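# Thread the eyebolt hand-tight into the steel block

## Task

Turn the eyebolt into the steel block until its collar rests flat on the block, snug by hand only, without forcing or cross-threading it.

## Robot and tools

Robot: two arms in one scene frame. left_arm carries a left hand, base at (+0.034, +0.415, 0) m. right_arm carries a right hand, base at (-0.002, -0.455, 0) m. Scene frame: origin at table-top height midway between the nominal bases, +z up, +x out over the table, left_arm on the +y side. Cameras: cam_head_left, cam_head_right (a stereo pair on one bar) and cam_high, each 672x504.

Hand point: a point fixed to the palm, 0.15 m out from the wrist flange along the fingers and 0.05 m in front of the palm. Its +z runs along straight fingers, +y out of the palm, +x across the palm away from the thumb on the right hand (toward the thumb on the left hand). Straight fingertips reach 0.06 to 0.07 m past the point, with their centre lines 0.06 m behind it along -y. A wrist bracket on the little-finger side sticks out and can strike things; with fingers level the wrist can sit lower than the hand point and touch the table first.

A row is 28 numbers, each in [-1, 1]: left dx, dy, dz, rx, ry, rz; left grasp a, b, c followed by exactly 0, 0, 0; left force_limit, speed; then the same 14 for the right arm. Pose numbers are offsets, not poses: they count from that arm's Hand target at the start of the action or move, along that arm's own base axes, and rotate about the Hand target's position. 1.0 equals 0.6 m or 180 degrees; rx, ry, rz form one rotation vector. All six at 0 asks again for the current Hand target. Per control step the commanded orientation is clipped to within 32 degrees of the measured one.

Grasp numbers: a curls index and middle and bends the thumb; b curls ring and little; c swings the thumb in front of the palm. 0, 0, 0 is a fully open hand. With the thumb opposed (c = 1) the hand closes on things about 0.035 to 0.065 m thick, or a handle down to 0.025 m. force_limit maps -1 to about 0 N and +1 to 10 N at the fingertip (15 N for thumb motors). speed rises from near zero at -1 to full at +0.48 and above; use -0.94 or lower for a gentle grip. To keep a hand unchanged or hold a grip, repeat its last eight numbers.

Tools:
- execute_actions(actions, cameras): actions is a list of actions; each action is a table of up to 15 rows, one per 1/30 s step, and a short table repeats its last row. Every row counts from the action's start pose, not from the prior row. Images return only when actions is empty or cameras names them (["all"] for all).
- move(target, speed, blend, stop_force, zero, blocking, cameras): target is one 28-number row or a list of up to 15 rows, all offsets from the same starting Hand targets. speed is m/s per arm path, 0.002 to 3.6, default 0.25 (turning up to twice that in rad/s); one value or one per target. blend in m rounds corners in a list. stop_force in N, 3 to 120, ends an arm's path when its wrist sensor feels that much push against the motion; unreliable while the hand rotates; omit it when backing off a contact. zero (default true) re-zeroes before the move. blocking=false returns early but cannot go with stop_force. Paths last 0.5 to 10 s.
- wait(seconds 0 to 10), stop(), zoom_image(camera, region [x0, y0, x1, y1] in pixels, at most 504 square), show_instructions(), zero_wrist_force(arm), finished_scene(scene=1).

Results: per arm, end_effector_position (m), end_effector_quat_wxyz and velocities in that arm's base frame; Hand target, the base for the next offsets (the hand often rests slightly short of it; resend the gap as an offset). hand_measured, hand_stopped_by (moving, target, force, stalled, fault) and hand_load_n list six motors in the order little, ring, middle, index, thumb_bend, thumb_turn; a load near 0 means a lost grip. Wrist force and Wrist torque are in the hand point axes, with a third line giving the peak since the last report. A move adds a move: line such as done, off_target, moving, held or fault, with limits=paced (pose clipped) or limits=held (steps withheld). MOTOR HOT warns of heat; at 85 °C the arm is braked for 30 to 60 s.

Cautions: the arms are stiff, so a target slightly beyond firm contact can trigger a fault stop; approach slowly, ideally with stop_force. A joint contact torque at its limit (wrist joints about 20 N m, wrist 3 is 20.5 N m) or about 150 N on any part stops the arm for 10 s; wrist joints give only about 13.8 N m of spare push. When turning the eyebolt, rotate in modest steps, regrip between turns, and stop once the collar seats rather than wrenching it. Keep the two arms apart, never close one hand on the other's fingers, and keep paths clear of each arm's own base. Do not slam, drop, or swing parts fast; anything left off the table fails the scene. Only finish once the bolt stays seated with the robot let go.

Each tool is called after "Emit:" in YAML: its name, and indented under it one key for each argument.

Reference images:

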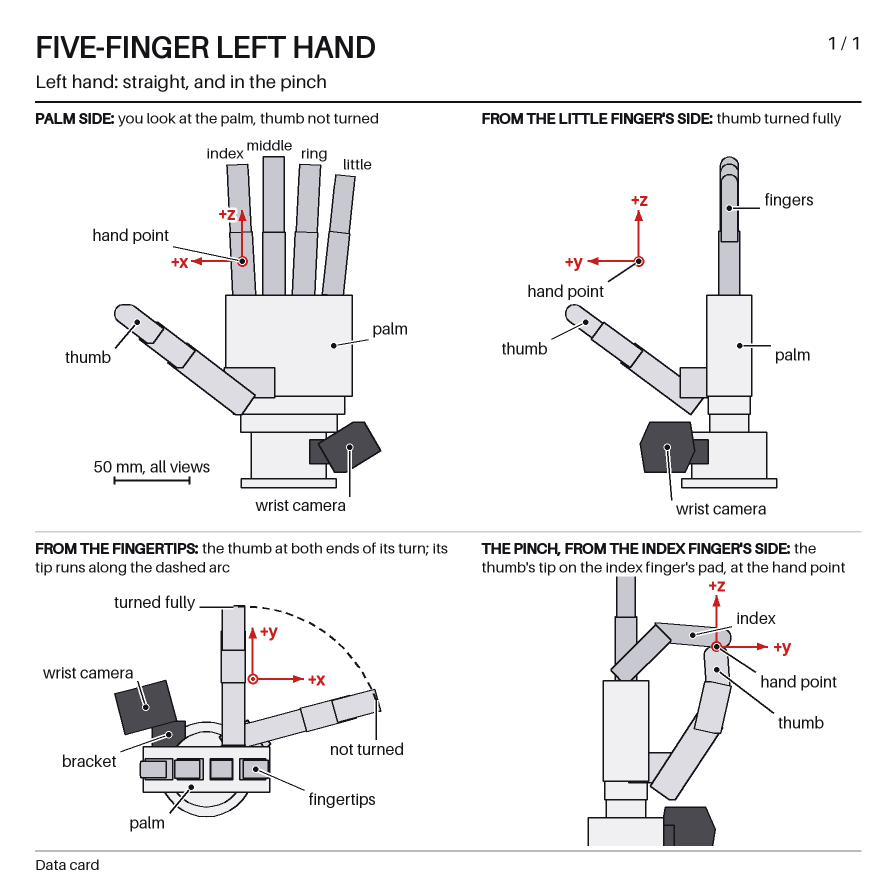

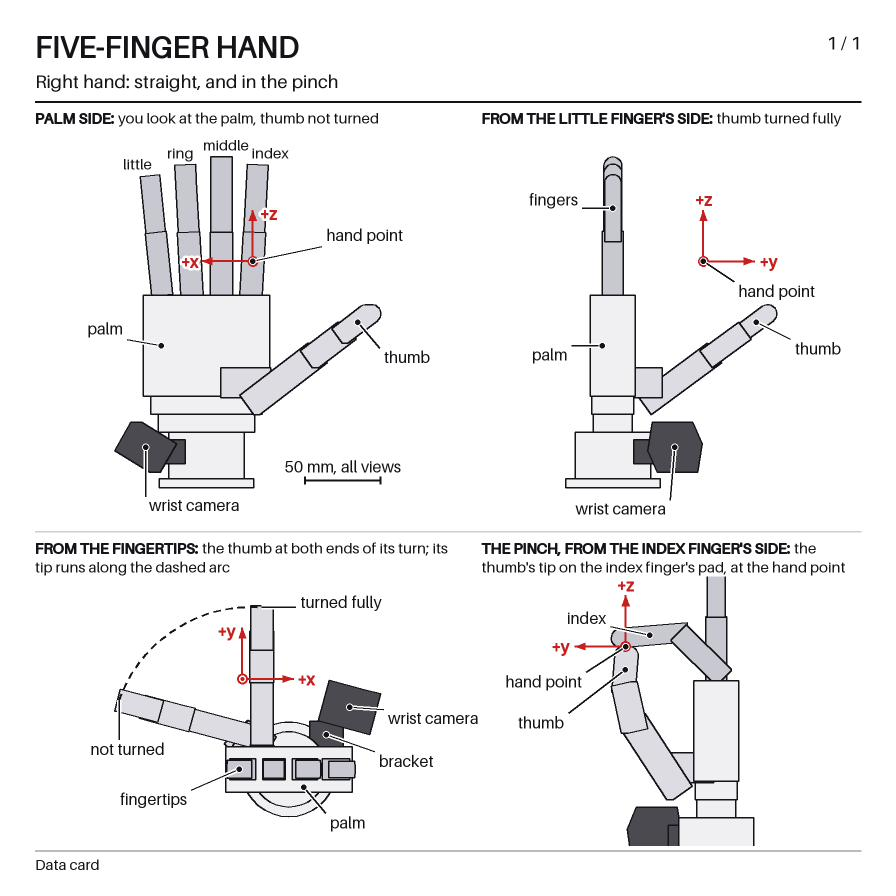

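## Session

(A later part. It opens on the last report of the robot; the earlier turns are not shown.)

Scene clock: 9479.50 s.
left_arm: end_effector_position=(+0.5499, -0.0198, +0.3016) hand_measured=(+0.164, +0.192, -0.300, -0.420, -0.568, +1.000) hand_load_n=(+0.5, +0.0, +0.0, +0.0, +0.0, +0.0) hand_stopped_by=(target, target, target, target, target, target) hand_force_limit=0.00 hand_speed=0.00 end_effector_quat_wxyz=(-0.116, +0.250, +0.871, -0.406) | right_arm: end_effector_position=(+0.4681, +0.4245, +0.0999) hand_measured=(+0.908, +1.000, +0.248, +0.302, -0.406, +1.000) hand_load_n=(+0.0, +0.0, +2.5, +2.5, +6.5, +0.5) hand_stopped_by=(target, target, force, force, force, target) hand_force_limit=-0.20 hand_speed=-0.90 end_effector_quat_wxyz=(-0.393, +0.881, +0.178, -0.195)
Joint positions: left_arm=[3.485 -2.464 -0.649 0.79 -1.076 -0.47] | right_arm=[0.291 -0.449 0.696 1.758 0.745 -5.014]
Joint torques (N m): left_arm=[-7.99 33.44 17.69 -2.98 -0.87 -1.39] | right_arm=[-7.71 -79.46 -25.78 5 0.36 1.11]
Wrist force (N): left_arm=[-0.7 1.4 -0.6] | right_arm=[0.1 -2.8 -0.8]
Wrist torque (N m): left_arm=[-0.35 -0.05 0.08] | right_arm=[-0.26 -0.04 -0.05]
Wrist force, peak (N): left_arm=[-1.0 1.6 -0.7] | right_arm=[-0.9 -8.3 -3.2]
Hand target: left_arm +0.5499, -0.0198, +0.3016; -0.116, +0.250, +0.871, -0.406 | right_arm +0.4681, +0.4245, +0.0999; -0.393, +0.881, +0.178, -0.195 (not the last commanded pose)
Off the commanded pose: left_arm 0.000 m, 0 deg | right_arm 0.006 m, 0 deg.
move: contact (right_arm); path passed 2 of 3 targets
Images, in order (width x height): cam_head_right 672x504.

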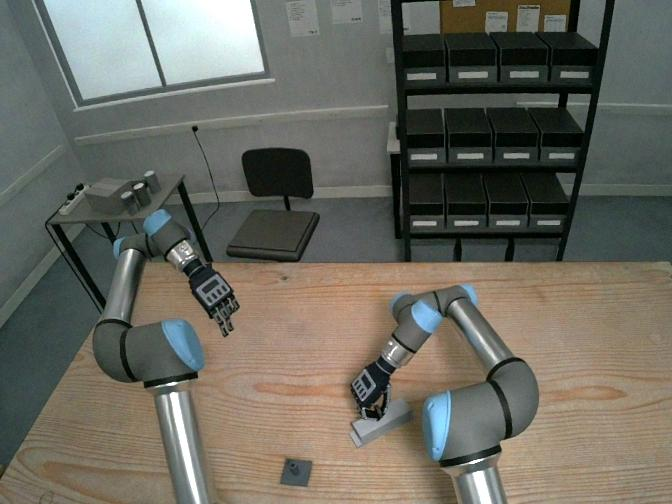

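Emit:
move:
  target:
    - [0,0,0,0,0,0,0.35,0.6,1,0,0,0,0.0,0,0,0,0.01,0,0,0,0.92,1,1,0,0,0,-0.2,-0.9]
    - [0,0,0,0,0,0,0.35,0.6,1,0,0,0,0.0,0,-0.016,0.0175,0.01,0,0,0,0.92,1,1,0,0,0,-0.2,-0.9]
    - [0,0,0,0,0,0,0.35,0.6,1,0,0,0,0.0,0,-0.0093,0.01,0.01,0,0,0,0.92,1,1,0,0,0,-0.2,-0.9]
    - [0,0,0,0,0,0,0.35,0.6,1,0,0,0,0.0,0,-0.0093,0.01,-0.01,0,0,0,0.92,1,1,0,0,0,-0.2,-0.9]
  speed: 0.015
  stop_force: 3.5
  zero: false

Emit:
move:
  target:
    - [0,0,0,0,0,0,0.35,0.6,1,0,0,0,0.0,0,0,0,0.01,0,0,0,0.92,1,1,0,0,0,-0.2,-0.9]
    - [0,0,0,0,0,0,0.35,0.6,1,0,0,0,0.0,0,0.0014,-0.0015,0.01,0,0,0,0.92,1,1,0,0,0,-0.2,-0.9]
    - [0,0,0,0,0,0,0.35,0.6,1,0,0,0,0.0,0,0.0014,-0.0015,-0.01,0,0,0,0.92,1,1,0,0,0,-0.2,-0.9]
  speed: 0.015
  stop_force: 3.5
  zero: false

Emit:
move:
  target:
    - [0,0,0,0,0,0,0.35,0.6,1,0,0,0,0.0,0,0,0,0.01,0,0,0,0.92,1,1,0,0,0,-0.2,-0.9]
    - [0,0,0,0,0,0,0.35,0.6,1,0,0,0,0.0,0,0.0014,-0.0015,0.01,0,0,0,0.92,1,1,0,0,0,-0.2,-0.9]
    - [0,0,0,0,0,0,0.35,0.6,1,0,0,0,0.0,0,0.0014,-0.0015,-0.01,0,0,0,0.92,1,1,0,0,0,-0.2,-0.9]
  speed: 0.015
  stop_force: 3.5
  zero: false

Emit:
move:
  target:
    - [0,0,0,0,0,0,0.35,0.6,1,0,0,0,0.0,0,0,0,0.01,0,0,0,0.92,1,1,0,0,0,-0.2,-0.9]
    - [0,0,0,0,0,0,0.35,0.6,1,0,0,0,0.0,0,0.0014,-0.0015,0.01,0,0,0,0.92,1,1,0,0,0,-0.2,-0.9]
    - [0,0,0,0,0,0,0.35,0.6,1,0,0,0,0.0,0,0.0014,-0.0015,-0.01,0,0,0,0.92,1,1,0,0,0,-0.2,-0.9]
  speed: 0.015
  stop_force: 3.5
  zero: false
  cameras: ["cam_head_right"]

Emit:
zoom_image:
  camera: "cam_head_right"
  region: [364, 398, 392, 428]

Scene clock: 9531.83 s.
left_arm: end_effector_position=(+0.5499, -0.0198, +0.3016) hand_measured=(+0.164, +0.192, -0.300, -0.420, -0.568, +1.000) hand_load_n=(+0.0, +0.0, +0.0, +0.0, +0.0, +0.0) hand_stopped_by=(target, target, target, target, target, target) hand_force_limit=0.00 hand_speed=0.00 end_effector_quat_wxyz=(-0.116, +0.250, +0.871, -0.406) | right_arm: end_effector_position=(+0.4625, +0.4304, +0.1000) hand_measured=(+0.908, +1.000, +0.248, +0.302, -0.406, +1.000) hand_load_n=(+0.0, +0.0, +2.0, +3.0, +6.5, +1.5) hand_stopped_by=(target, target, force, force, force, target) hand_force_limit=-0.20 hand_speed=-0.90 end_effector_quat_wxyz=(-0.393, +0.881, +0.178, -0.195)
Joint positions: left_arm=[3.485 -2.464 -0.649 0.79 -1.076 -0.47] | right_arm=[0.302 -0.456 0.707 1.744 0.74 -4.999]
Joint torques (N m): left_arm=[-8.25 34.34 16.96 -2.99 -0.82 -1.18] | right_arm=[-10.85 -79.59 -25.77 5.06 0.26 0.99]
Wrist force (N): left_arm=[-0.8 1.6 -0.6] | right_arm=[0.0 -2.9 -1.3]
Wrist torque (N m): left_arm=[-0.32 -0.03 0.06] | right_arm=[-0.27 0.01 -0.18]
Wrist force, peak (N): left_arm=[-0.8 1.6 -0.8] | right_arm=[-2.3 -9.0 -6.0]
Hand target: left_arm +0.5499, -0.0198, +0.3016; -0.116, +0.250, +0.871, -0.406 | right_arm +0.4626, +0.4304, +0.1000; -0.393, +0.881, +0.178, -0.195 (not the last commanded pose)
Off the commanded pose: left_arm 0.000 m, 0 deg | right_arm 0.006 m, 0 deg.
move: contact (right_arm); path passed 3 of 4 targets

Scene clock: 9533.87 s.
left_arm: end_effector_position=(+0.5499, -0.0198, +0.3016) hand_measured=(+0.164, +0.192, -0.300, -0.420, -0.568, +1.000) hand_load_n=(+0.0, +0.0, +0.0, +0.0, +0.0, +0.0) hand_stopped_by=(target, target, target, target, target, target) hand_force_limit=0.00 hand_speed=0.00 end_effector_quat_wxyz=(-0.116, +0.250, +0.871, -0.406) | right_arm: end_effector_position=(+0.4635, +0.4295, +0.1001) hand_measured=(+0.908, +1.000, +0.248, +0.302, -0.406, +1.000) hand_load_n=(+0.0, +0.0, +2.0, +2.5, +6.5, +1.0) hand_stopped_by=(target, target, force, force, force, target) hand_force_limit=-0.20 hand_speed=-0.90 end_effector_quat_wxyz=(-0.393, +0.881, +0.178, -0.195)
Joint positions: left_arm=[3.485 -2.464 -0.649 0.79 -1.076 -0.47] | right_arm=[0.3 -0.455 0.705 1.746 0.741 -5.001]
Joint torques (N m): left_arm=[-8.68 33.9 16.53 -2.87 -0.82 -1.1] | right_arm=[-11.38 -80.31 -26.18 4.88 0.24 -0.88]
Wrist force (N): left_arm=[-0.6 1.4 -0.7] | right_arm=[0.0 -2.3 -1.0]
Wrist torque (N m): left_arm=[-0.34 -0.06 0.08] | right_arm=[-0.21 -0.01 -0.04]
Wrist force, peak (N): left_arm=[-0.8 1.6 -0.7] | right_arm=[-2.1 -8.3 -5.5]
Hand target: left_arm +0.5499, -0.0198, +0.3016; -0.116, +0.250, +0.871, -0.406 | right_arm +0.4635, +0.4294, +0.1001; -0.393, +0.881, +0.178, -0.195 (not the last commanded pose)
Off the commanded pose: left_arm 0.000 m, 0 deg | right_arm 0.006 m, 0 deg.
move: contact (right_arm); path passed 2 of 3 targets

Scene clock: 9535.90 s.
left_arm: end_effector_position=(+0.5499, -0.0198, +0.3016) hand_measured=(+0.164, +0.192, -0.300, -0.420, -0.568, +1.000) hand_load_n=(+0.0, -0.5, +0.0, +0.0, +0.0, +0.0) hand_stopped_by=(target, target, target, target, target, target) hand_force_limit=0.00 hand_speed=0.00 end_effector_quat_wxyz=(-0.116, +0.250, +0.871, -0.406) | right_arm: end_effector_position=(+0.4644, +0.4285, +0.1001) hand_measured=(+0.908, +1.000, +0.248, +0.302, -0.406, +1.000) hand_load_n=(+0.0, +0.0, +2.0, +2.5, +6.0, +1.0) hand_stopped_by=(target, target, force, force, force, target) hand_force_limit=-0.20 hand_speed=-0.90 end_effector_quat_wxyz=(-0.393, +0.881, +0.178, -0.195)
Joint positions: left_arm=[3.485 -2.464 -0.649 0.79 -1.076 -0.47] | right_arm=[0.299 -0.454 0.703 1.748 0.741 -5.004]
Joint torques (N m): left_arm=[-7.87 33 17.3 -2.84 -1.04 -1.22] | right_arm=[-9.1 -80.04 -25.88 5.23 0.28 0.07]
Wrist force (N): left_arm=[-0.7 1.4 -0.6] | right_arm=[0.1 -2.0 -0.8]
Wrist torque (N m): left_arm=[-0.35 -0.04 0.07] | right_arm=[-0.22 -0.03 -0.03]
Wrist force, peak (N): left_arm=[-1.0 1.6 -0.6] | right_arm=[-1.8 -8.4 -5.0]
Hand target: left_arm +0.5499, -0.0198, +0.3016; -0.116, +0.250, +0.871, -0.406 | right_arm +0.4644, +0.4285, +0.1001; -0.393, +0.881, +0.178, -0.195 (not the last commanded pose)
Off the commanded pose: left_arm 0.000 m, 0 deg | right_arm 0.006 m, 0 deg.
move: contact (right_arm); path passed 2 of 3 targets

Scene clock: 9537.97 s.
left_arm: end_effector_position=(+0.5499, -0.0198, +0.3016) hand_measured=(+0.164, +0.192, -0.300, -0.420, -0.568, +1.000) hand_load_n=(+0.0, +0.0, +0.0, +0.0, +0.0, +0.0) hand_stopped_by=(target, target, target, target, target, target) hand_force_limit=0.00 hand_speed=0.00 end_effector_quat_wxyz=(-0.116, +0.250, +0.871, -0.406) | right_arm: end_effector_position=(+0.4653, +0.4275, +0.1001) hand_measured=(+0.908, +1.000, +0.248, +0.302, -0.406, +1.000) hand_load_n=(+0.0, +0.0, +1.5, +2.5, +6.5, +1.0) hand_stopped_by=(target, target, force, force, force, target) hand_force_limit=-0.20 hand_speed=-0.90 end_effector_quat_wxyz=(-0.393, +0.881, +0.178, -0.195)
Joint positions: left_arm=[3.485 -2.464 -0.649 0.79 -1.076 -0.47] | right_arm=[0.297 -0.453 0.702 1.75 0.742 -5.006]
Joint torques (N m): left_arm=[-8.19 34.79 15.94 -2.93 -0.78 -1.16] | right_arm=[-9.15 -79.57 -26.05 4.99 0.35 -0.73]
Wrist force (N): left_arm=[-0.7 1.6 -0.7] | right_arm=[0.1 -2.7 -1.1]
Wrist torque (N m): left_arm=[-0.31 -0.06 0.07] | right_arm=[-0.25 -0.01 -0.05]
Wrist force, peak (N): left_arm=[-0.9 1.5 -0.7] | right_arm=[-1.8 -10.0 -5.1]
Hand target: left_arm +0.5499, -0.0198, +0.3016; -0.116, +0.250, +0.871, -0.406 | right_arm +0.4653, +0.4275, +0.1001; -0.393, +0.881, +0.178, -0.195 (not the last commanded pose)
Off the commanded pose: left_arm 0.000 m, 0 deg | right_arm 0.006 m, 0 deg.
move: contact (right_arm); path passed 2 of 3 targets
Images, in order (width x height): cam_head_right 672x504.

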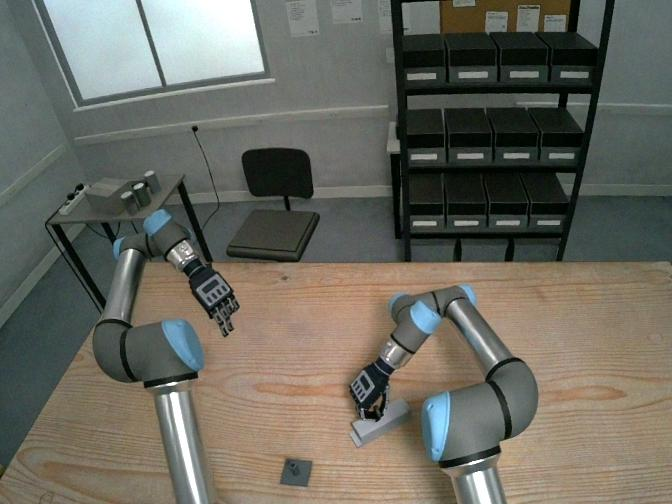

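Scaled by 16.800 from the camera's 672x504 image, which has a finer 960x720 frame.

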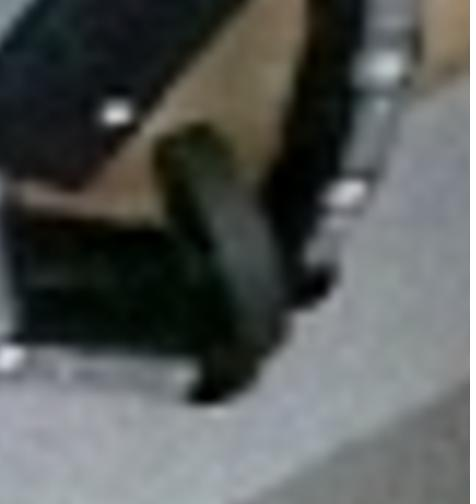

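Emit:
move:
  target:
    - [0,0,0,0,0,0,0.35,0.6,1,0,0,0,0.0,0,0,0,0.01,0,0,0,0.92,1,1,0,0,0,-0.2,-0.9]
    - [0,0,0,0,0,0,0.35,0.6,1,0,0,0,0.0,0,0.0019,0.0017,0.01,0,0,0,0.92,1,1,0,0,0,-0.2,-0.9]
    - [0,0,0,0,0,0,0.35,0.6,1,0,0,0,0.0,0,0.0019,0.0017,-0.01,0,0,0,0.92,1,1,0,0,0,-0.2,-0.9]
  speed: 0.01
  stop_force: 3.5
  zero: false

Emit:
move:
  target:
    - [0,0,0,0,0,0,0.35,0.6,1,0,0,0,0.0,0,0,0,0.01,0,0,0,0.92,1,1,0,0,0,-0.2,-0.9]
    - [0,0,0,0,0,0,0.35,0.6,1,0,0,0,0.0,0,0.0014,-0.0015,0.01,0,0,0,0.92,1,1,0,0,0,-0.2,-0.9]
    - [0,0,0,0,0,0,0.35,0.6,1,0,0,0,0.0,0,0.0014,-0.0015,-0.01,0,0,0,0.92,1,1,0,0,0,-0.2,-0.9]
  speed: 0.01
  stop_force: 3.5
  zero: false

Emit:
move:
  target:
    - [0,0,0,0,0,0,0.35,0.6,1,0,0,0,0.0,0,0,0,0.01,0,0,0,0.92,1,1,0,0,0,-0.2,-0.9]
    - [0,0,0,0,0,0,0.35,0.6,1,0,0,0,0.0,0,0.0014,-0.0015,0.01,0,0,0,0.92,1,1,0,0,0,-0.2,-0.9]
    - [0,0,0,0,0,0,0.35,0.6,1,0,0,0,0.0,0,0.0014,-0.0015,-0.01,0,0,0,0.92,1,1,0,0,0,-0.2,-0.9]
  speed: 0.01
  stop_force: 3.5
  zero: false

Emit:
move:
  target:
    - [0,0,0,0,0,0,0.35,0.6,1,0,0,0,0.0,0,0,0,0.01,0,0,0,0.92,1,1,0,0,0,-0.2,-0.9]
    - [0,0,0,0,0,0,0.35,0.6,1,0,0,0,0.0,0,-0.0158,0.0107,0.01,0,0,0,0.92,1,1,0,0,0,-0.2,-0.9]
    - [0,0,0,0,0,0,0.35,0.6,1,0,0,0,0.0,0,-0.0042,0.0045,0.01,0,0,0,0.92,1,1,0,0,0,-0.2,-0.9]
    - [0,0,0,0,0,0,0.35,0.6,1,0,0,0,0.0,0,-0.0042,0.0045,-0.01,0,0,0,0.92,1,1,0,0,0,-0.2,-0.9]
  speed: 0.01
  stop_force: 3.5
  zero: false

Scene clock: 9574.27 s.
left_arm: end_effector_position=(+0.5499, -0.0198, +0.3016) hand_measured=(+0.164, +0.192, -0.300, -0.420, -0.568, +1.000) hand_load_n=(+0.0, +0.0, +0.0, +0.0, +0.0, +0.0) hand_stopped_by=(target, target, target, target, target, target) hand_force_limit=0.00 hand_speed=0.00 end_effector_quat_wxyz=(-0.116, +0.250, +0.871, -0.406) | right_arm: end_effector_position=(+0.4665, +0.4285, +0.1001) hand_measured=(+0.908, +1.000, +0.248, +0.302, -0.406, +1.000) hand_load_n=(+0.0, +0.0, +2.0, +2.5, +5.5, +0.5) hand_stopped_by=(target, target, force, force, force, target) hand_force_limit=-0.20 hand_speed=-0.90 end_effector_quat_wxyz=(-0.393, +0.881, +0.178, -0.195)
Joint positions: left_arm=[3.485 -2.464 -0.649 0.79 -1.076 -0.47] | right_arm=[0.298 -0.448 0.691 1.755 0.742 -5.005]
Joint torques (N m): left_arm=[-8.82 33 17.69 -2.74 -0.75 -1.18] | right_arm=[7.77 -79.3 -25.58 4.9 0.33 -1.11]
Wrist force (N): left_arm=[-0.8 1.5 -0.7] | right_arm=[0.2 -3.0 -0.9]
Wrist torque (N m): left_arm=[-0.33 -0.04 0.07] | right_arm=[-0.26 -0.03 -0.05]
Wrist force, peak (N): left_arm=[-0.9 1.6 -0.8] | right_arm=[-0.8 -7.7 -3.2]
Hand target: left_arm +0.5499, -0.0198, +0.3016; -0.116, +0.250, +0.871, -0.406 | right_arm +0.4665, +0.4285, +0.1001; -0.393, +0.881, +0.178, -0.195 (not the last commanded pose)
Off the commanded pose: left_arm 0.000 m, 0 deg | right_arm 0.006 m, 0 deg.
move: contact (right_arm); path passed 2 of 3 targets

Scene clock: 9576.83 s.
left_arm: end_effector_position=(+0.5499, -0.0198, +0.3016) hand_measured=(+0.164, +0.192, -0.300, -0.420, -0.568, +1.000) hand_load_n=(+0.0, +0.0, +0.0, +0.0, +0.0, +0.0) hand_stopped_by=(target, target, target, target, target, target) hand_force_limit=0.00 hand_speed=0.00 end_effector_quat_wxyz=(-0.116, +0.250, +0.871, -0.406) | right_arm: end_effector_position=(+0.4673, +0.4276, +0.1001) hand_measured=(+0.908, +1.000, +0.248, +0.304, -0.406, +1.000) hand_load_n=(+0.0, +0.0, +1.5, +2.0, +5.5, +1.0) hand_stopped_by=(target, target, force, force, force, target) hand_force_limit=-0.20 hand_speed=-0.90 end_effector_quat_wxyz=(-0.393, +0.881, +0.178, -0.195)
Joint positions: left_arm=[3.485 -2.464 -0.649 0.79 -1.076 -0.47] | right_arm=[0.296 -0.447 0.689 1.758 0.742 -5.007]
Joint torques (N m): left_arm=[-8.01 33.5 17 -2.89 -0.84 -1.1] | right_arm=[-5.49 -79.5 -26.11 4.89 0.46 1.43]
Wrist force (N): left_arm=[-0.7 1.6 -0.7] | right_arm=[-0.1 -3.5 -1.1]
Wrist torque (N m): left_arm=[-0.32 -0.05 0.07] | right_arm=[-0.27 -0.02 -0.06]
Wrist force, peak (N): left_arm=[-0.8 1.7 -0.8] | right_arm=[-0.6 -8.3 -3.1]
Hand target: left_arm +0.5499, -0.0198, +0.3016; -0.116, +0.250, +0.871, -0.406 | right_arm +0.4673, +0.4276, +0.1001; -0.393, +0.881, +0.178, -0.195 (not the last commanded pose)
Off the commanded pose: left_arm 0.000 m, 0 deg | right_arm 0.006 m, 0 deg.
move: contact (right_arm); path passed 2 of 3 targets

Scene clock: 9579.30 s.
left_arm: end_effector_position=(+0.5499, -0.0198, +0.3016) hand_measured=(+0.164, +0.192, -0.300, -0.420, -0.568, +1.000) hand_load_n=(+0.0, +0.0, +0.0, +0.0, +0.0, +0.0) hand_stopped_by=(target, target, target, target, target, target) hand_force_limit=0.00 hand_speed=0.00 end_effector_quat_wxyz=(-0.116, +0.250, +0.871, -0.406) | right_arm: end_effector_position=(+0.4682, +0.4266, +0.1010) hand_measured=(+0.908, +1.000, +0.250, +0.304, -0.404, +1.000) hand_load_n=(+0.0, +0.0, -1.0, +0.0, +0.0, -0.5) hand_stopped_by=(target, target, force, force, force, target) hand_force_limit=-0.20 hand_speed=-0.90 end_effector_quat_wxyz=(-0.393, +0.881, +0.178, -0.195)
Joint positions: left_arm=[3.485 -2.464 -0.649 0.79 -1.076 -0.47] | right_arm=[0.294 -0.447 0.686 1.761 0.743 -5.009]
Joint torques (N m): left_arm=[-7.87 32.45 16.72 -2.81 -0.85 -1.33] | right_arm=[5.31 -78.77 -25.75 4.99 0.35 0.68]
Wrist force (N): left_arm=[-0.9 1.4 -0.7] | right_arm=[0.5 -4.5 -1.5]
Wrist torque (N m): left_arm=[-0.35 -0.02 0.06] | right_arm=[-0.27 -0.05 -0.07]
Wrist force, peak (N): left_arm=[-0.8 1.6 -0.7] | right_arm=[0.1 -7.9 -3.0]
Hand target: left_arm +0.5499, -0.0198, +0.3016; -0.116, +0.250, +0.871, -0.406 | right_arm +0.4682, +0.4266, +0.1010; -0.393, +0.881, +0.178, -0.195 (not the last commanded pose)
Off the commanded pose: left_arm 0.000 m, 0 deg | right_arm 0.007 m, 0 deg.
move: contact (right_arm); path passed 2 of 3 targets

Scene clock: 9583.73 s.
left_arm: end_effector_position=(+0.5499, -0.0198, +0.3016) hand_measured=(+0.164, +0.192, -0.300, -0.420, -0.568, +1.000) hand_load_n=(+0.0, +0.0, +0.0, +0.0, +0.0, +0.0) hand_stopped_by=(target, target, target, target, target, target) hand_force_limit=0.00 hand_speed=0.00 end_effector_quat_wxyz=(-0.116, +0.250, +0.871, -0.406) | right_arm: end_effector_position=(+0.4657, +0.4293, +0.1004) hand_measured=(+0.908, +1.000, +0.248, +0.304, -0.404, +1.000) hand_load_n=(+0.0, +0.0, +1.5, +0.0, +0.5, -0.5) hand_stopped_by=(target, target, force, force, force, target) hand_force_limit=-0.20 hand_speed=-0.90 end_effector_quat_wxyz=(-0.393, +0.881, +0.178, -0.195)
Joint positions: left_arm=[3.485 -2.464 -0.649 0.79 -1.076 -0.47] | right_arm=[0.299 -0.449 0.692 1.753 0.741 -5.002]
Joint torques (N m): left_arm=[-8.51 33.57 16.81 -2.71 -0.91 -1.13] | right_arm=[-1.47 -79.87 -26.35 5.22 -0.91 0.55]
Wrist force (N): left_arm=[-0.8 1.5 -0.6] | right_arm=[0.2 -2.1 -0.9]
Wrist torque (N m): left_arm=[-0.34 -0.03 0.07] | right_arm=[-0.23 -0.04 -0.11]
Wrist force, peak (N): left_arm=[-0.9 1.7 -0.5] | right_arm=[-0.2 -5.8 -2.9]
Hand target: left_arm +0.5499, -0.0198, +0.3016; -0.116, +0.250, +0.871, -0.406 | right_arm +0.4657, +0.4293, +0.1004; -0.393, +0.881, +0.178, -0.195 (not the last commanded pose)
Off the commanded pose: left_arm 0.000 m, 0 deg | right_arm 0.005 m, 0 deg.
move: contact (right_arm); path passed 3 of 4 targets

Emit:
wait:
  seconds: 0.1
  cameras: ["cam_head_right","cam_head_left","cam_high"]

Emit:
zoom_image:
  camera: "cam_head_right"
  region: [364, 398, 392, 428]

Scene clock: 9594.23 s.
left_arm: end_effector_position=(+0.5499, -0.0198, +0.3016) hand_measured=(+0.164, +0.192, -0.300, -0.420, -0.568, +1.000) hand_load_n=(+0.0, +0.0, +0.0, +0.0, +0.0, +0.0) hand_stopped_by=(target, target, target, target, target, target) hand_force_limit=0.00 hand_speed=0.00 end_effector_quat_wxyz=(-0.116, +0.250, +0.871, -0.406) | right_arm: end_effector_position=(+0.4657, +0.4293, +0.1004) hand_measured=(+0.908, +1.000, +0.248, +0.304, -0.404, +1.000) hand_load_n=(+0.0, +0.0, +1.5, +0.0, +0.5, -0.5) hand_stopped_by=(target, target, force, force, force, target) hand_force_limit=-0.20 hand_speed=-0.90 end_effector_quat_wxyz=(-0.393, +0.881, +0.178, -0.195)
Joint positions: left_arm=[3.485 -2.464 -0.649 0.79 -1.076 -0.47] | right_arm=[0.299 -0.449 0.692 1.753 0.741 -5.002]
Joint torques (N m): left_arm=[-6.87 33.69 16.59 -2.83 -0.89 -1.27] | right_arm=[-11.06 -80.15 -25.97 5.2 0.13 -1.69]
Wrist force (N): left_arm=[-0.9 1.4 -0.7] | right_arm=[0.2 -2.0 -0.9]
Wrist torque (N m): left_arm=[-0.34 -0.01 0.05] | right_arm=[-0.23 -0.02 -0.11]
Wrist force, peak (N): left_arm=[-0.9 1.5 -0.9] | right_arm=[0.1 -2.3 -1.0]
Hand target: left_arm +0.5499, -0.0198, +0.3016; -0.116, +0.250, +0.871, -0.406 | right_arm +0.4657, +0.4293, +0.1004; -0.393, +0.881, +0.178, -0.195 (not the last commanded pose)
Off the commanded pose: left_arm 0.000 m, 0 deg | right_arm 0.005 m, 0 deg.
wait: 0.10 s; at rest from the start

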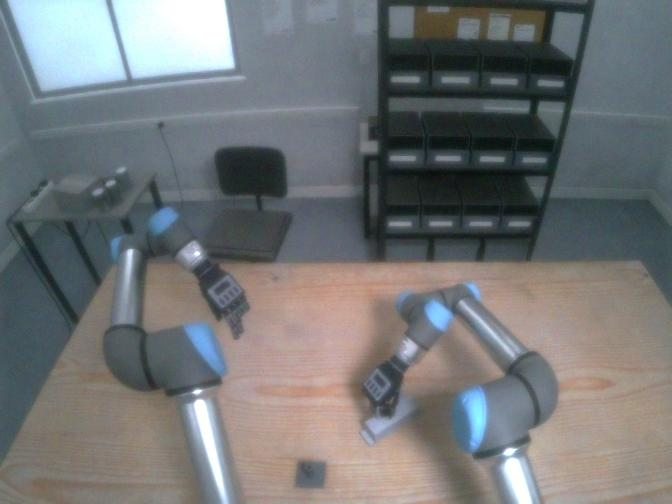

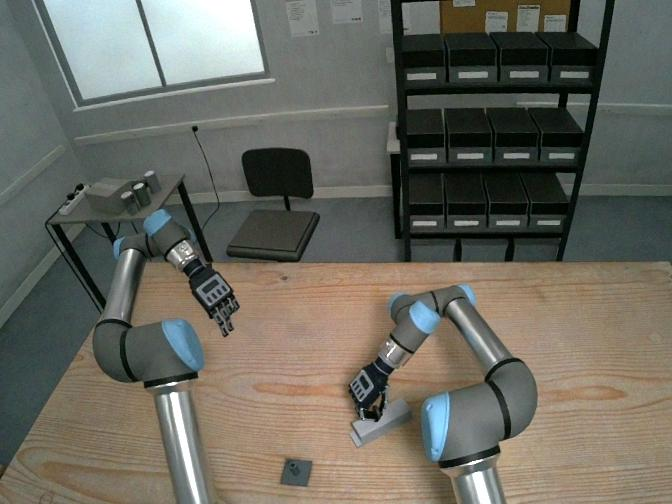

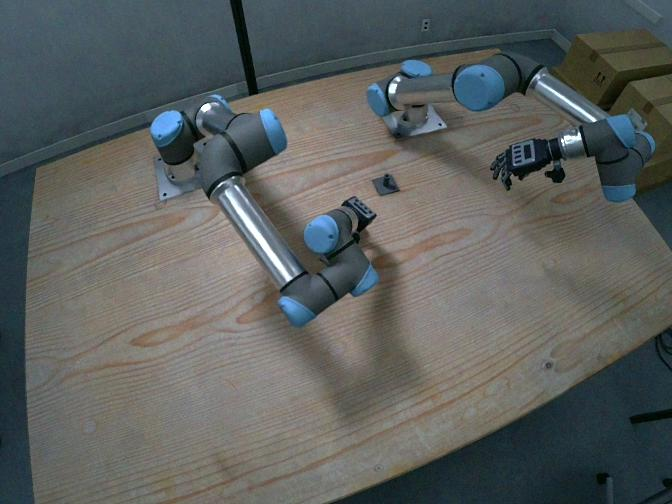

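Scaled by 16.800 from the camera's 672x504 image, which has a finer 960x720 frame.

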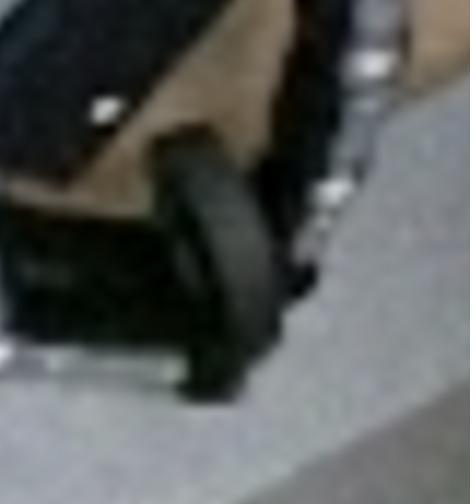

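Emit:
move:
  target: [0,0,0,0,0,0,0.35,0.6,1,0,0,0,0.0,0,0,0,0,0,0,0,1.0,1,1,0,0,0,-0.1,-0.92]
  cameras: ["cam_head_right"]

Emit:
zoom_image:
  camera: "cam_head_right"
  region: [364, 398, 392, 428]

Scene clock: 9601.43 s.
left_arm: end_effector_position=(+0.5499, -0.0198, +0.3016) hand_measured=(+0.164, +0.192, -0.300, -0.420, -0.568, +1.000) hand_load_n=(+0.0, +0.0, +0.0, +0.0, +0.0, +0.0) hand_stopped_by=(target, target, target, target, target, target) hand_force_limit=0.00 hand_speed=0.00 end_effector_quat_wxyz=(-0.116, +0.250, +0.871, -0.406) | right_arm: end_effector_position=(+0.4657, +0.4293, +0.1004) hand_measured=(+0.900, +1.000, +0.262, +0.346, -0.400, +1.000) hand_load_n=(+0.0, +0.0, +2.5, +4.5, +10.0, -2.5) hand_stopped_by=(target, target, force, force, force, target) hand_force_limit=-0.10 hand_speed=-0.92 end_effector_quat_wxyz=(-0.393, +0.881, +0.178, -0.195)
Joint positions: left_arm=[3.485 -2.464 -0.649 0.79 -1.076 -0.47] | right_arm=[0.299 -0.449 0.692 1.753 0.741 -5.002]
Joint torques (N m): left_arm=[-8.76 33.25 15.73 -2.81 -0.99 -1.12] | right_arm=[-10.93 -78.99 -24.85 5.28 0.16 -1.65]
Wrist force (N): left_arm=[-0.7 1.4 -0.5] | right_arm=[0.3 -2.1 -1.5]
Wrist torque (N m): left_arm=[-0.36 -0.04 0.08] | right_arm=[-0.25 -0.01 -0.12]
Wrist force, peak (N): left_arm=[-0.9 1.6 -0.7] | right_arm=[0.4 -2.5 -1.6]
Hand target: left_arm +0.5499, -0.0198, +0.3016; -0.116, +0.250, +0.871, -0.406 | right_arm +0.4657, +0.4293, +0.1004; -0.393, +0.881, +0.178, -0.195
Off the commanded pose: left_arm 0.000 m, 0 deg | right_arm 0.000 m, 0 deg.
move: done
Images, in order (width x height): cam_head_right 672x504.

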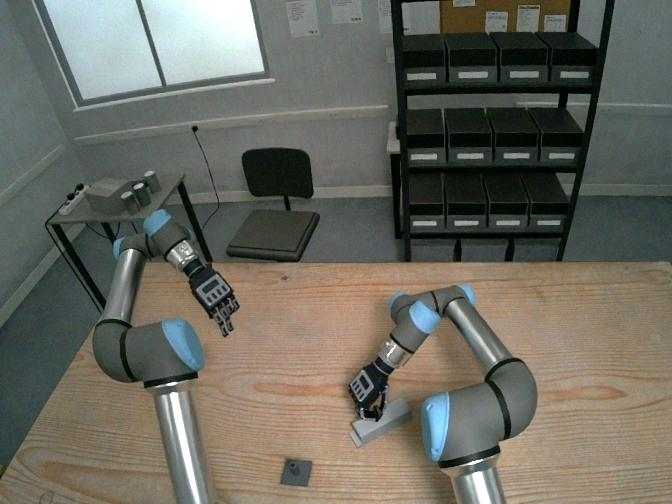

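Scaled by 16.800 from the camera's 672x504 image, which has a finer 960x720 frame.

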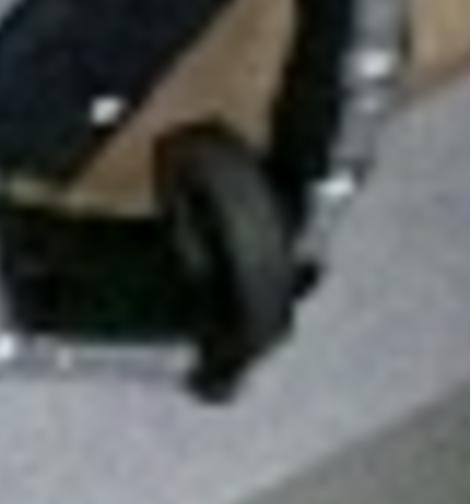

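Emit:
move:
  target:
    - [0,0,0,0,0,0,0.35,0.6,1,0,0,0,0.0,0,0,0,0.05,0,0,0,1.0,1,1,0,0,0,-0.1,-0.92]
    - [0,0,0,0,0,0,0.35,0.6,1,0,0,0,0.0,0,0.0138,0.0183,0.05,0,0,-0.25,1.0,1,1,0,0,0,-0.1,-0.92]
  speed: [0.03,0.2]
  cameras: ["cam_head_right","cam_head_left"]

Emit:
zoom_image:
  camera: "cam_head_right"
  region: [368, 392, 388, 418]

Emit:
zoom_image:
  camera: "cam_head_left"
  region: [378, 388, 402, 418]

Scene clock: 9616.37 s.
left_arm: end_effector_position=(+0.5499, -0.0198, +0.3016) hand_measured=(+0.164, +0.192, -0.300, -0.420, -0.568, +1.000) hand_load_n=(+0.0, +0.0, +0.0, +0.0, +0.0, +0.0) hand_stopped_by=(target, target, target, target, target, target) hand_force_limit=0.00 hand_speed=0.00 end_effector_quat_wxyz=(-0.116, +0.250, +0.871, -0.406) | right_arm: end_effector_position=(+0.4739, +0.4403, +0.1305) hand_measured=(+0.900, +1.000, +0.262, +0.346, -0.398, +1.000) hand_load_n=(+0.0, +0.0, +0.0, +0.5, +1.0, +0.0) hand_stopped_by=(target, target, force, force, force, target) hand_force_limit=-0.10 hand_speed=-0.92 end_effector_quat_wxyz=(-0.438, +0.882, -0.172, -0.030) end_effector_velocity=(+0.000, +0.000, +0.001) end_effector_angular_velocity=(+0.001, +0.004, -0.003)
Joint positions: left_arm=[3.485 -2.464 -0.649 0.79 -1.076 -0.47] | right_arm=[0.258 -0.887 1.211 0.8 0.75 -3.871]
Joint velocities: left_arm=[within noise] | right_arm=[0 -0.001 0 0 -0.001 0.005]
Joint torques (N m): left_arm=[-8.19 33.87 17.17 -2.79 -0.92 -1.14] | right_arm=[-6.55 -32.19 -19.62 0.47 -1 1.53]
Wrist force (N): left_arm=[-0.9 1.3 -0.6] | right_arm=[0.2 -0.6 0.7]
Wrist torque (N m): left_arm=[-0.35 -0.01 0.06] | right_arm=[-0.16 -0.10 -0.13]
Wrist force, peak (N): left_arm=[-1.1 1.6 -0.7] | right_arm=[0.4 -2.5 -1.7]
Hand target: left_arm +0.5499, -0.0198, +0.3016; -0.116, +0.250, +0.871, -0.406 | right_arm +0.4740, +0.4403, +0.1304; -0.438, +0.882, -0.172, -0.030
Off the commanded pose: left_arm 0.000 m, 0 deg | right_arm 0.000 m, 0 deg.
move: done
Images, in order (width x height): cam_head_left 672x504, cam_head_right 672x504.

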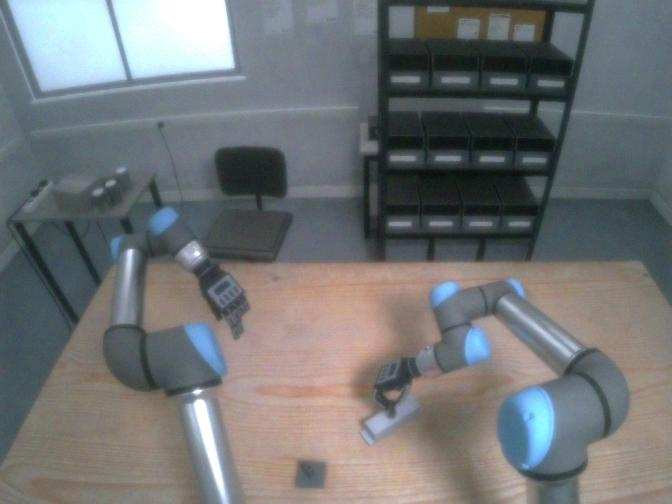

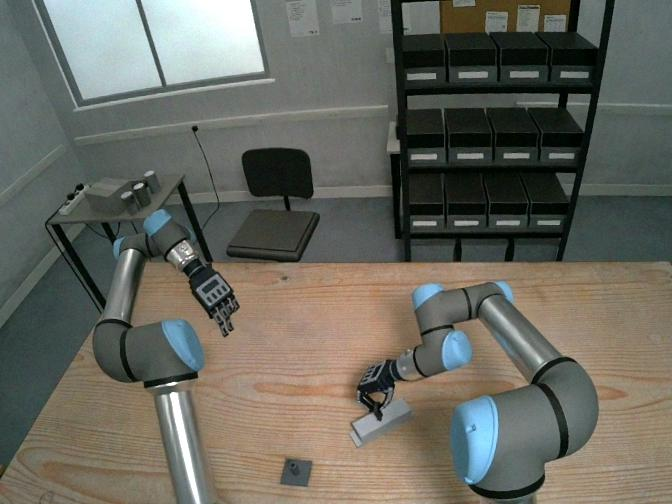

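Scaled by 19.385 from the camera's 672x504 image, which has a finer 960x720 frame.

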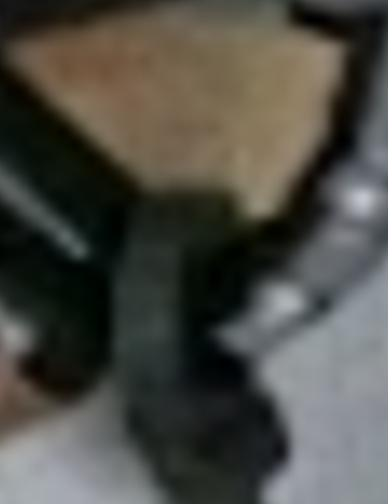

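Scaled by 16.800 from the camera's 672x504 image, which has a finer 960x720 frame.

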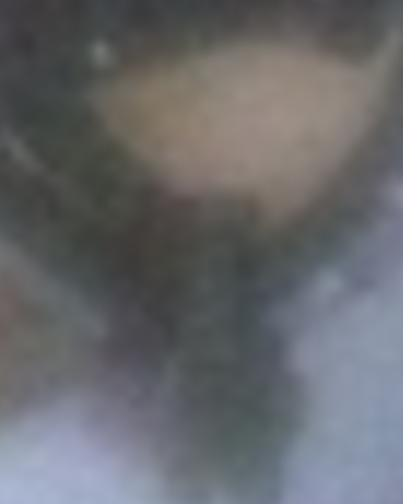

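Emit:
move:
  target: [0,0,0,0,0,0,0.35,0.6,1,0,0,0,0.0,0,0,0,-0.0417,0,0,0,1.0,1,1,0,0,0,-0.1,-0.92]
  speed: 0.015
  stop_force: 4
  cameras: ["cam_head_right","cam_head_left","cam_high"]

Emit:
zoom_image:
  camera: "cam_head_right"
  region: [364, 396, 392, 426]

Emit:
zoom_image:
  camera: "cam_head_left"
  region: [374, 396, 402, 426]

Scene clock: 9645.40 s.
left_arm: end_effector_position=(+0.5499, -0.0198, +0.3016) hand_measured=(+0.164, +0.192, -0.300, -0.420, -0.568, +1.000) hand_load_n=(+0.0, +0.0, +0.0, +0.0, +0.0, +0.0) hand_stopped_by=(target, target, target, target, target, target) hand_force_limit=0.00 hand_speed=0.00 end_effector_quat_wxyz=(-0.116, +0.250, +0.871, -0.406) | right_arm: end_effector_position=(+0.4740, +0.4403, +0.1053) hand_measured=(+0.900, +1.000, +0.262, +0.346, -0.398, +1.000) hand_load_n=(+0.0, +0.0, +0.0, +0.0, +0.0, +0.0) hand_stopped_by=(target, target, force, force, force, target) hand_force_limit=-0.10 hand_speed=-0.92 end_effector_quat_wxyz=(-0.438, +0.882, -0.172, -0.030)
Joint positions: left_arm=[3.485 -2.464 -0.649 0.79 -1.076 -0.47] | right_arm=[0.258 -0.865 1.241 0.747 0.75 -3.871]
Joint torques (N m): left_arm=[-7.84 33.82 17.09 -2.76 -0.86 -1.23] | right_arm=[-11.41 -67.13 -24.28 4.49 -0.8 0.16]
Wrist force (N): left_arm=[-0.7 1.5 -0.7] | right_arm=[-0.2 -1.3 0.5]
Wrist torque (N m): left_arm=[-0.32 -0.05 0.07] | right_arm=[-0.22 -0.03 -0.16]
Wrist force, peak (N): left_arm=[-0.9 1.5 -0.8] | right_arm=[-0.1 -1.3 0.9]
Hand target: left_arm +0.5499, -0.0198, +0.3016; -0.116, +0.250, +0.871, -0.406 | right_arm +0.4740, +0.4403, +0.1053; -0.438, +0.882, -0.172, -0.030
Off the commanded pose: left_arm 0.000 m, 0 deg | right_arm 0.000 m, 0 deg.
move: done

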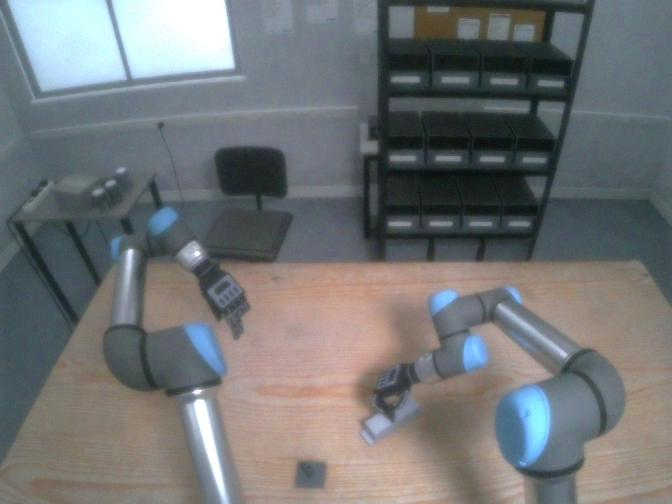

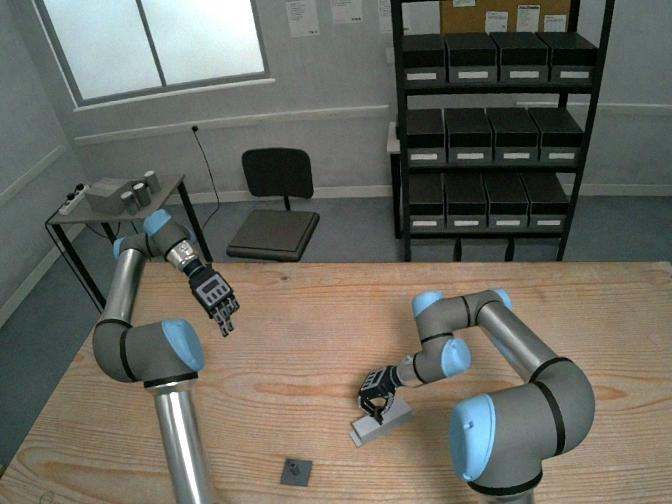

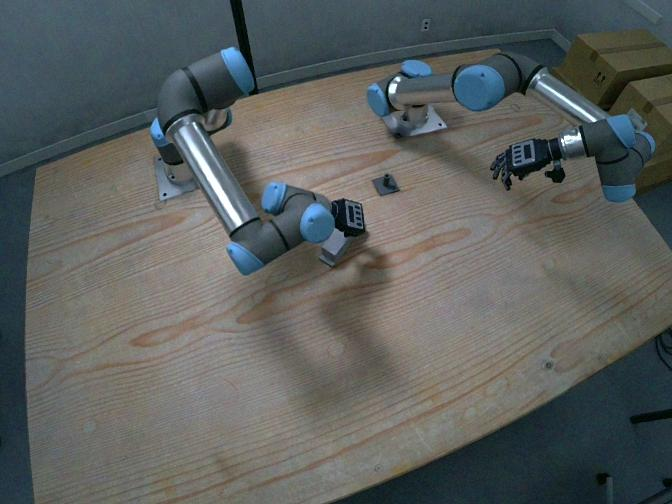

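Scaled by 16.800 from the camera's 672x504 image, which has a finer 960x720 frame.

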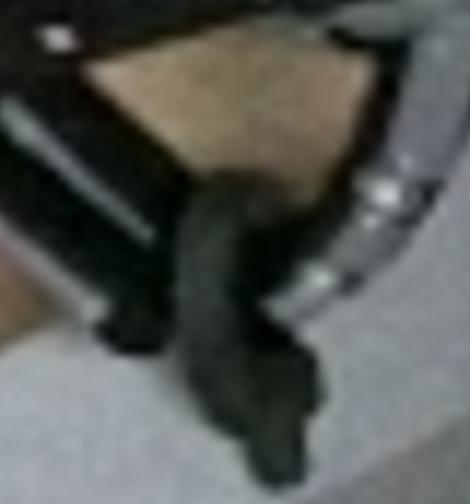

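Scaled by 16.800 from the camera's 672x504 image, which has a finer 960x720 frame.

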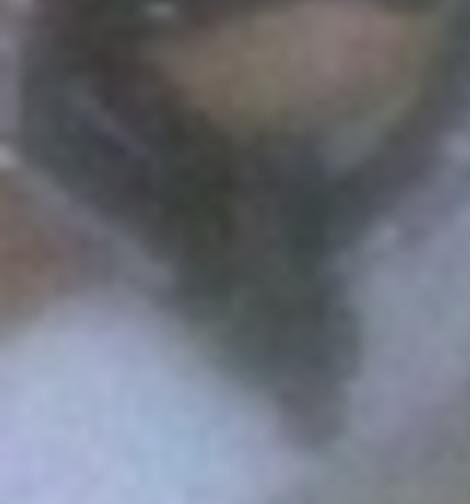

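Emit:
move:
  target: [0,0,0,0,0,0,0.35,0.6,1,0,0,0,0.0,0,0,0,0,0,0,0,0.94,1,1,0,0,0,-0.3,-0.93]
  cameras: ["cam_head_right"]

Emit:
zoom_image:
  camera: "cam_head_right"
  region: [364, 396, 392, 426]

Scene clock: 9685.50 s.
left_arm: end_effector_position=(+0.5499, -0.0198, +0.3016) hand_measured=(+0.164, +0.192, -0.300, -0.420, -0.568, +1.000) hand_load_n=(+0.0, +0.0, +0.0, +0.0, -0.5, +0.0) hand_stopped_by=(target, target, target, target, target, target) hand_force_limit=0.00 hand_speed=0.00 end_effector_quat_wxyz=(-0.116, +0.250, +0.871, -0.406) | right_arm: end_effector_position=(+0.4740, +0.4403, +0.1053) hand_measured=(+0.906, +1.000, +0.332, +0.384, -0.360, +1.000) hand_load_n=(+0.0, +0.0, +5.0, +1.5, +5.5, +0.0) hand_stopped_by=(target, target, force, force, force, target) hand_force_limit=-0.30 hand_speed=-0.93 end_effector_quat_wxyz=(-0.438, +0.882, -0.172, -0.030)
Joint positions: left_arm=[3.485 -2.464 -0.649 0.79 -1.076 -0.47] | right_arm=[0.258 -0.865 1.241 0.747 0.75 -3.871]
Joint torques (N m): left_arm=[-8.83 33.97 16.98 -2.67 -0.86 -1.34] | right_arm=[-10.63 -66.22 -25.16 4.32 -1.8 1.61]
Wrist force (N): left_arm=[-0.9 1.4 -0.8] | right_arm=[-0.1 -0.6 0.7]
Wrist torque (N m): left_arm=[-0.33 -0.03 0.06] | right_arm=[-0.17 -0.05 -0.15]
Wrist force, peak (N): left_arm=[-1.0 1.5 -0.8] | right_arm=[0.1 -1.4 0.8]
Hand target: left_arm +0.5499, -0.0198, +0.3016; -0.116, +0.250, +0.871, -0.406 | right_arm +0.4740, +0.4403, +0.1053; -0.438, +0.882, -0.172, -0.030
Off the commanded pose: left_arm 0.000 m, 0 deg | right_arm 0.000 m, 0 deg.
move: done
Images, in order (width x height): cam_head_right 672x504.

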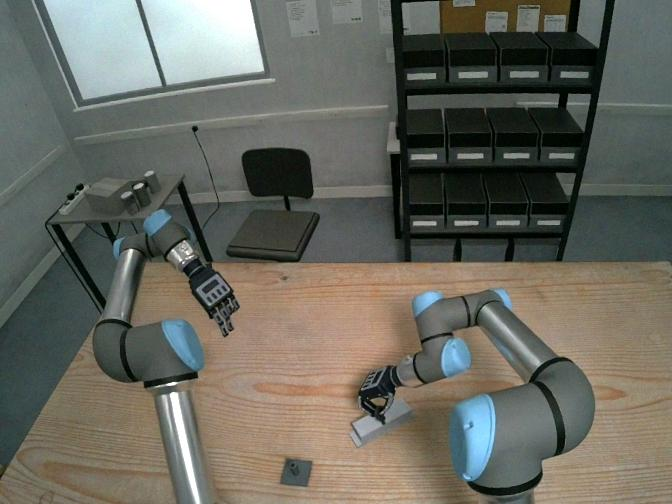

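Scaled by 16.800 from the camera's 672x504 image, which has a finer 960x720 frame.

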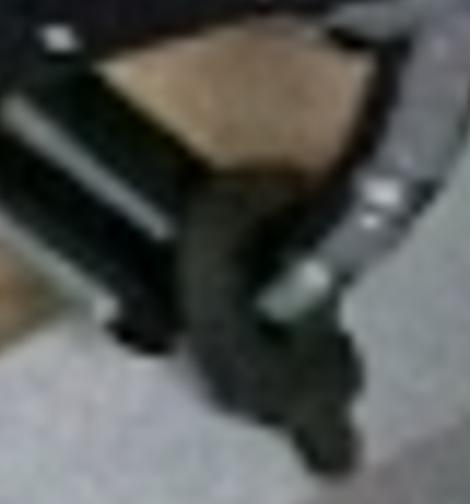

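Emit:
move:
  target: [0,0,0,0,0,0,0.35,0.6,1,0,0,0,0.0,0,0,0,0.05,0,0,0,0.94,1,1,0,0,0,-0.3,-0.93]
  speed: 0.03
  cameras: ["cam_head_right"]

Emit:
zoom_image:
  camera: "cam_head_right"
  region: [364, 390, 392, 420]

Scene clock: 9705.67 s.
left_arm: end_effector_position=(+0.5499, -0.0198, +0.3016) hand_measured=(+0.164, +0.192, -0.300, -0.420, -0.568, +1.000) hand_load_n=(+0.0, +0.0, +0.0, +0.0, +0.0, +0.0) hand_stopped_by=(target, target, target, target, target, target) hand_force_limit=0.00 hand_speed=0.00 end_effector_quat_wxyz=(-0.116, +0.250, +0.871, -0.406) | right_arm: end_effector_position=(+0.4740, +0.4403, +0.1356) hand_measured=(+0.906, +1.000, +0.332, +0.384, -0.360, +1.000) hand_load_n=(+0.0, +0.0, +5.0, +1.5, +5.5, +0.0) hand_stopped_by=(target, target, force, force, force, target) hand_force_limit=-0.30 hand_speed=-0.93 end_effector_quat_wxyz=(-0.438, +0.882, -0.172, -0.030) end_effector_velocity=(+0.001, +0.000, -0.001) end_effector_angular_velocity=(+0.001, -0.004, +0.000)
Joint positions: left_arm=[3.485 -2.464 -0.649 0.79 -1.076 -0.47] | right_arm=[0.258 -0.891 1.204 0.81 0.75 -3.871]
Joint velocities: left_arm=[within noise] | right_arm=[0 0 0.002 -0.006 0 0]
Joint torques (N m): left_arm=[-7.8 33.25 16.26 -2.79 -0.91 -1.09] | right_arm=[-10.71 -39.41 -9.17 -1.19 -2.03 -0.1]
Wrist force (N): left_arm=[-0.8 1.4 -0.7] | right_arm=[0.2 -0.9 0.7]
Wrist torque (N m): left_arm=[-0.34 -0.03 0.07] | right_arm=[-0.20 -0.10 -0.13]
Wrist force, peak (N): left_arm=[-0.9 1.6 -1.0] | right_arm=[-0.1 -1.1 0.9]
Hand target: left_arm +0.5499, -0.0198, +0.3016; -0.116, +0.250, +0.871, -0.406 | right_arm +0.4740, +0.4403, +0.1353; -0.438, +0.882, -0.172, -0.030
Off the commanded pose: left_arm 0.000 m, 0 deg | right_arm 0.000 m, 0 deg.
move: done
Images, in order (width x height): cam_head_right 672x504.

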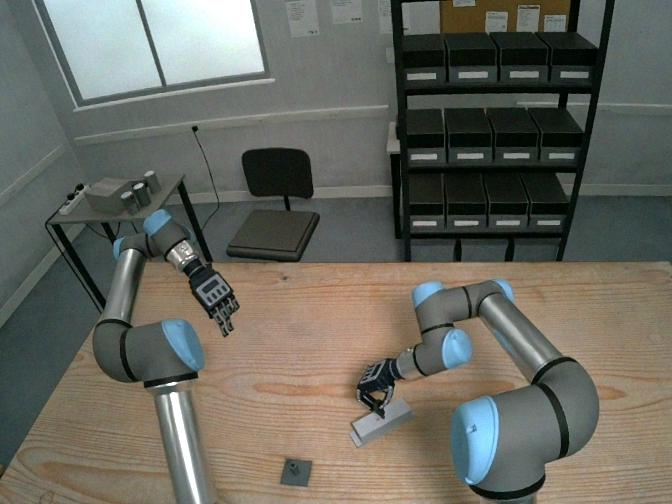

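Scaled by 16.800 from the camera's 672x504 image, which has a finer 960x720 frame.

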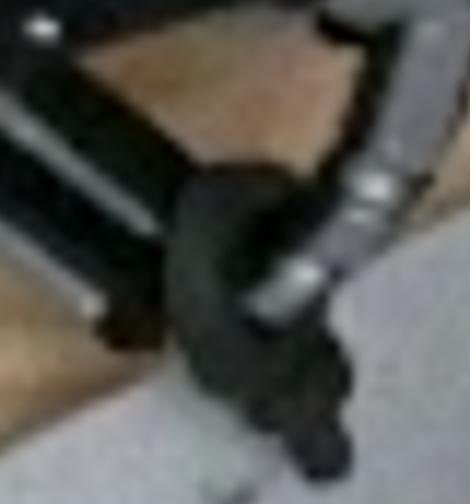

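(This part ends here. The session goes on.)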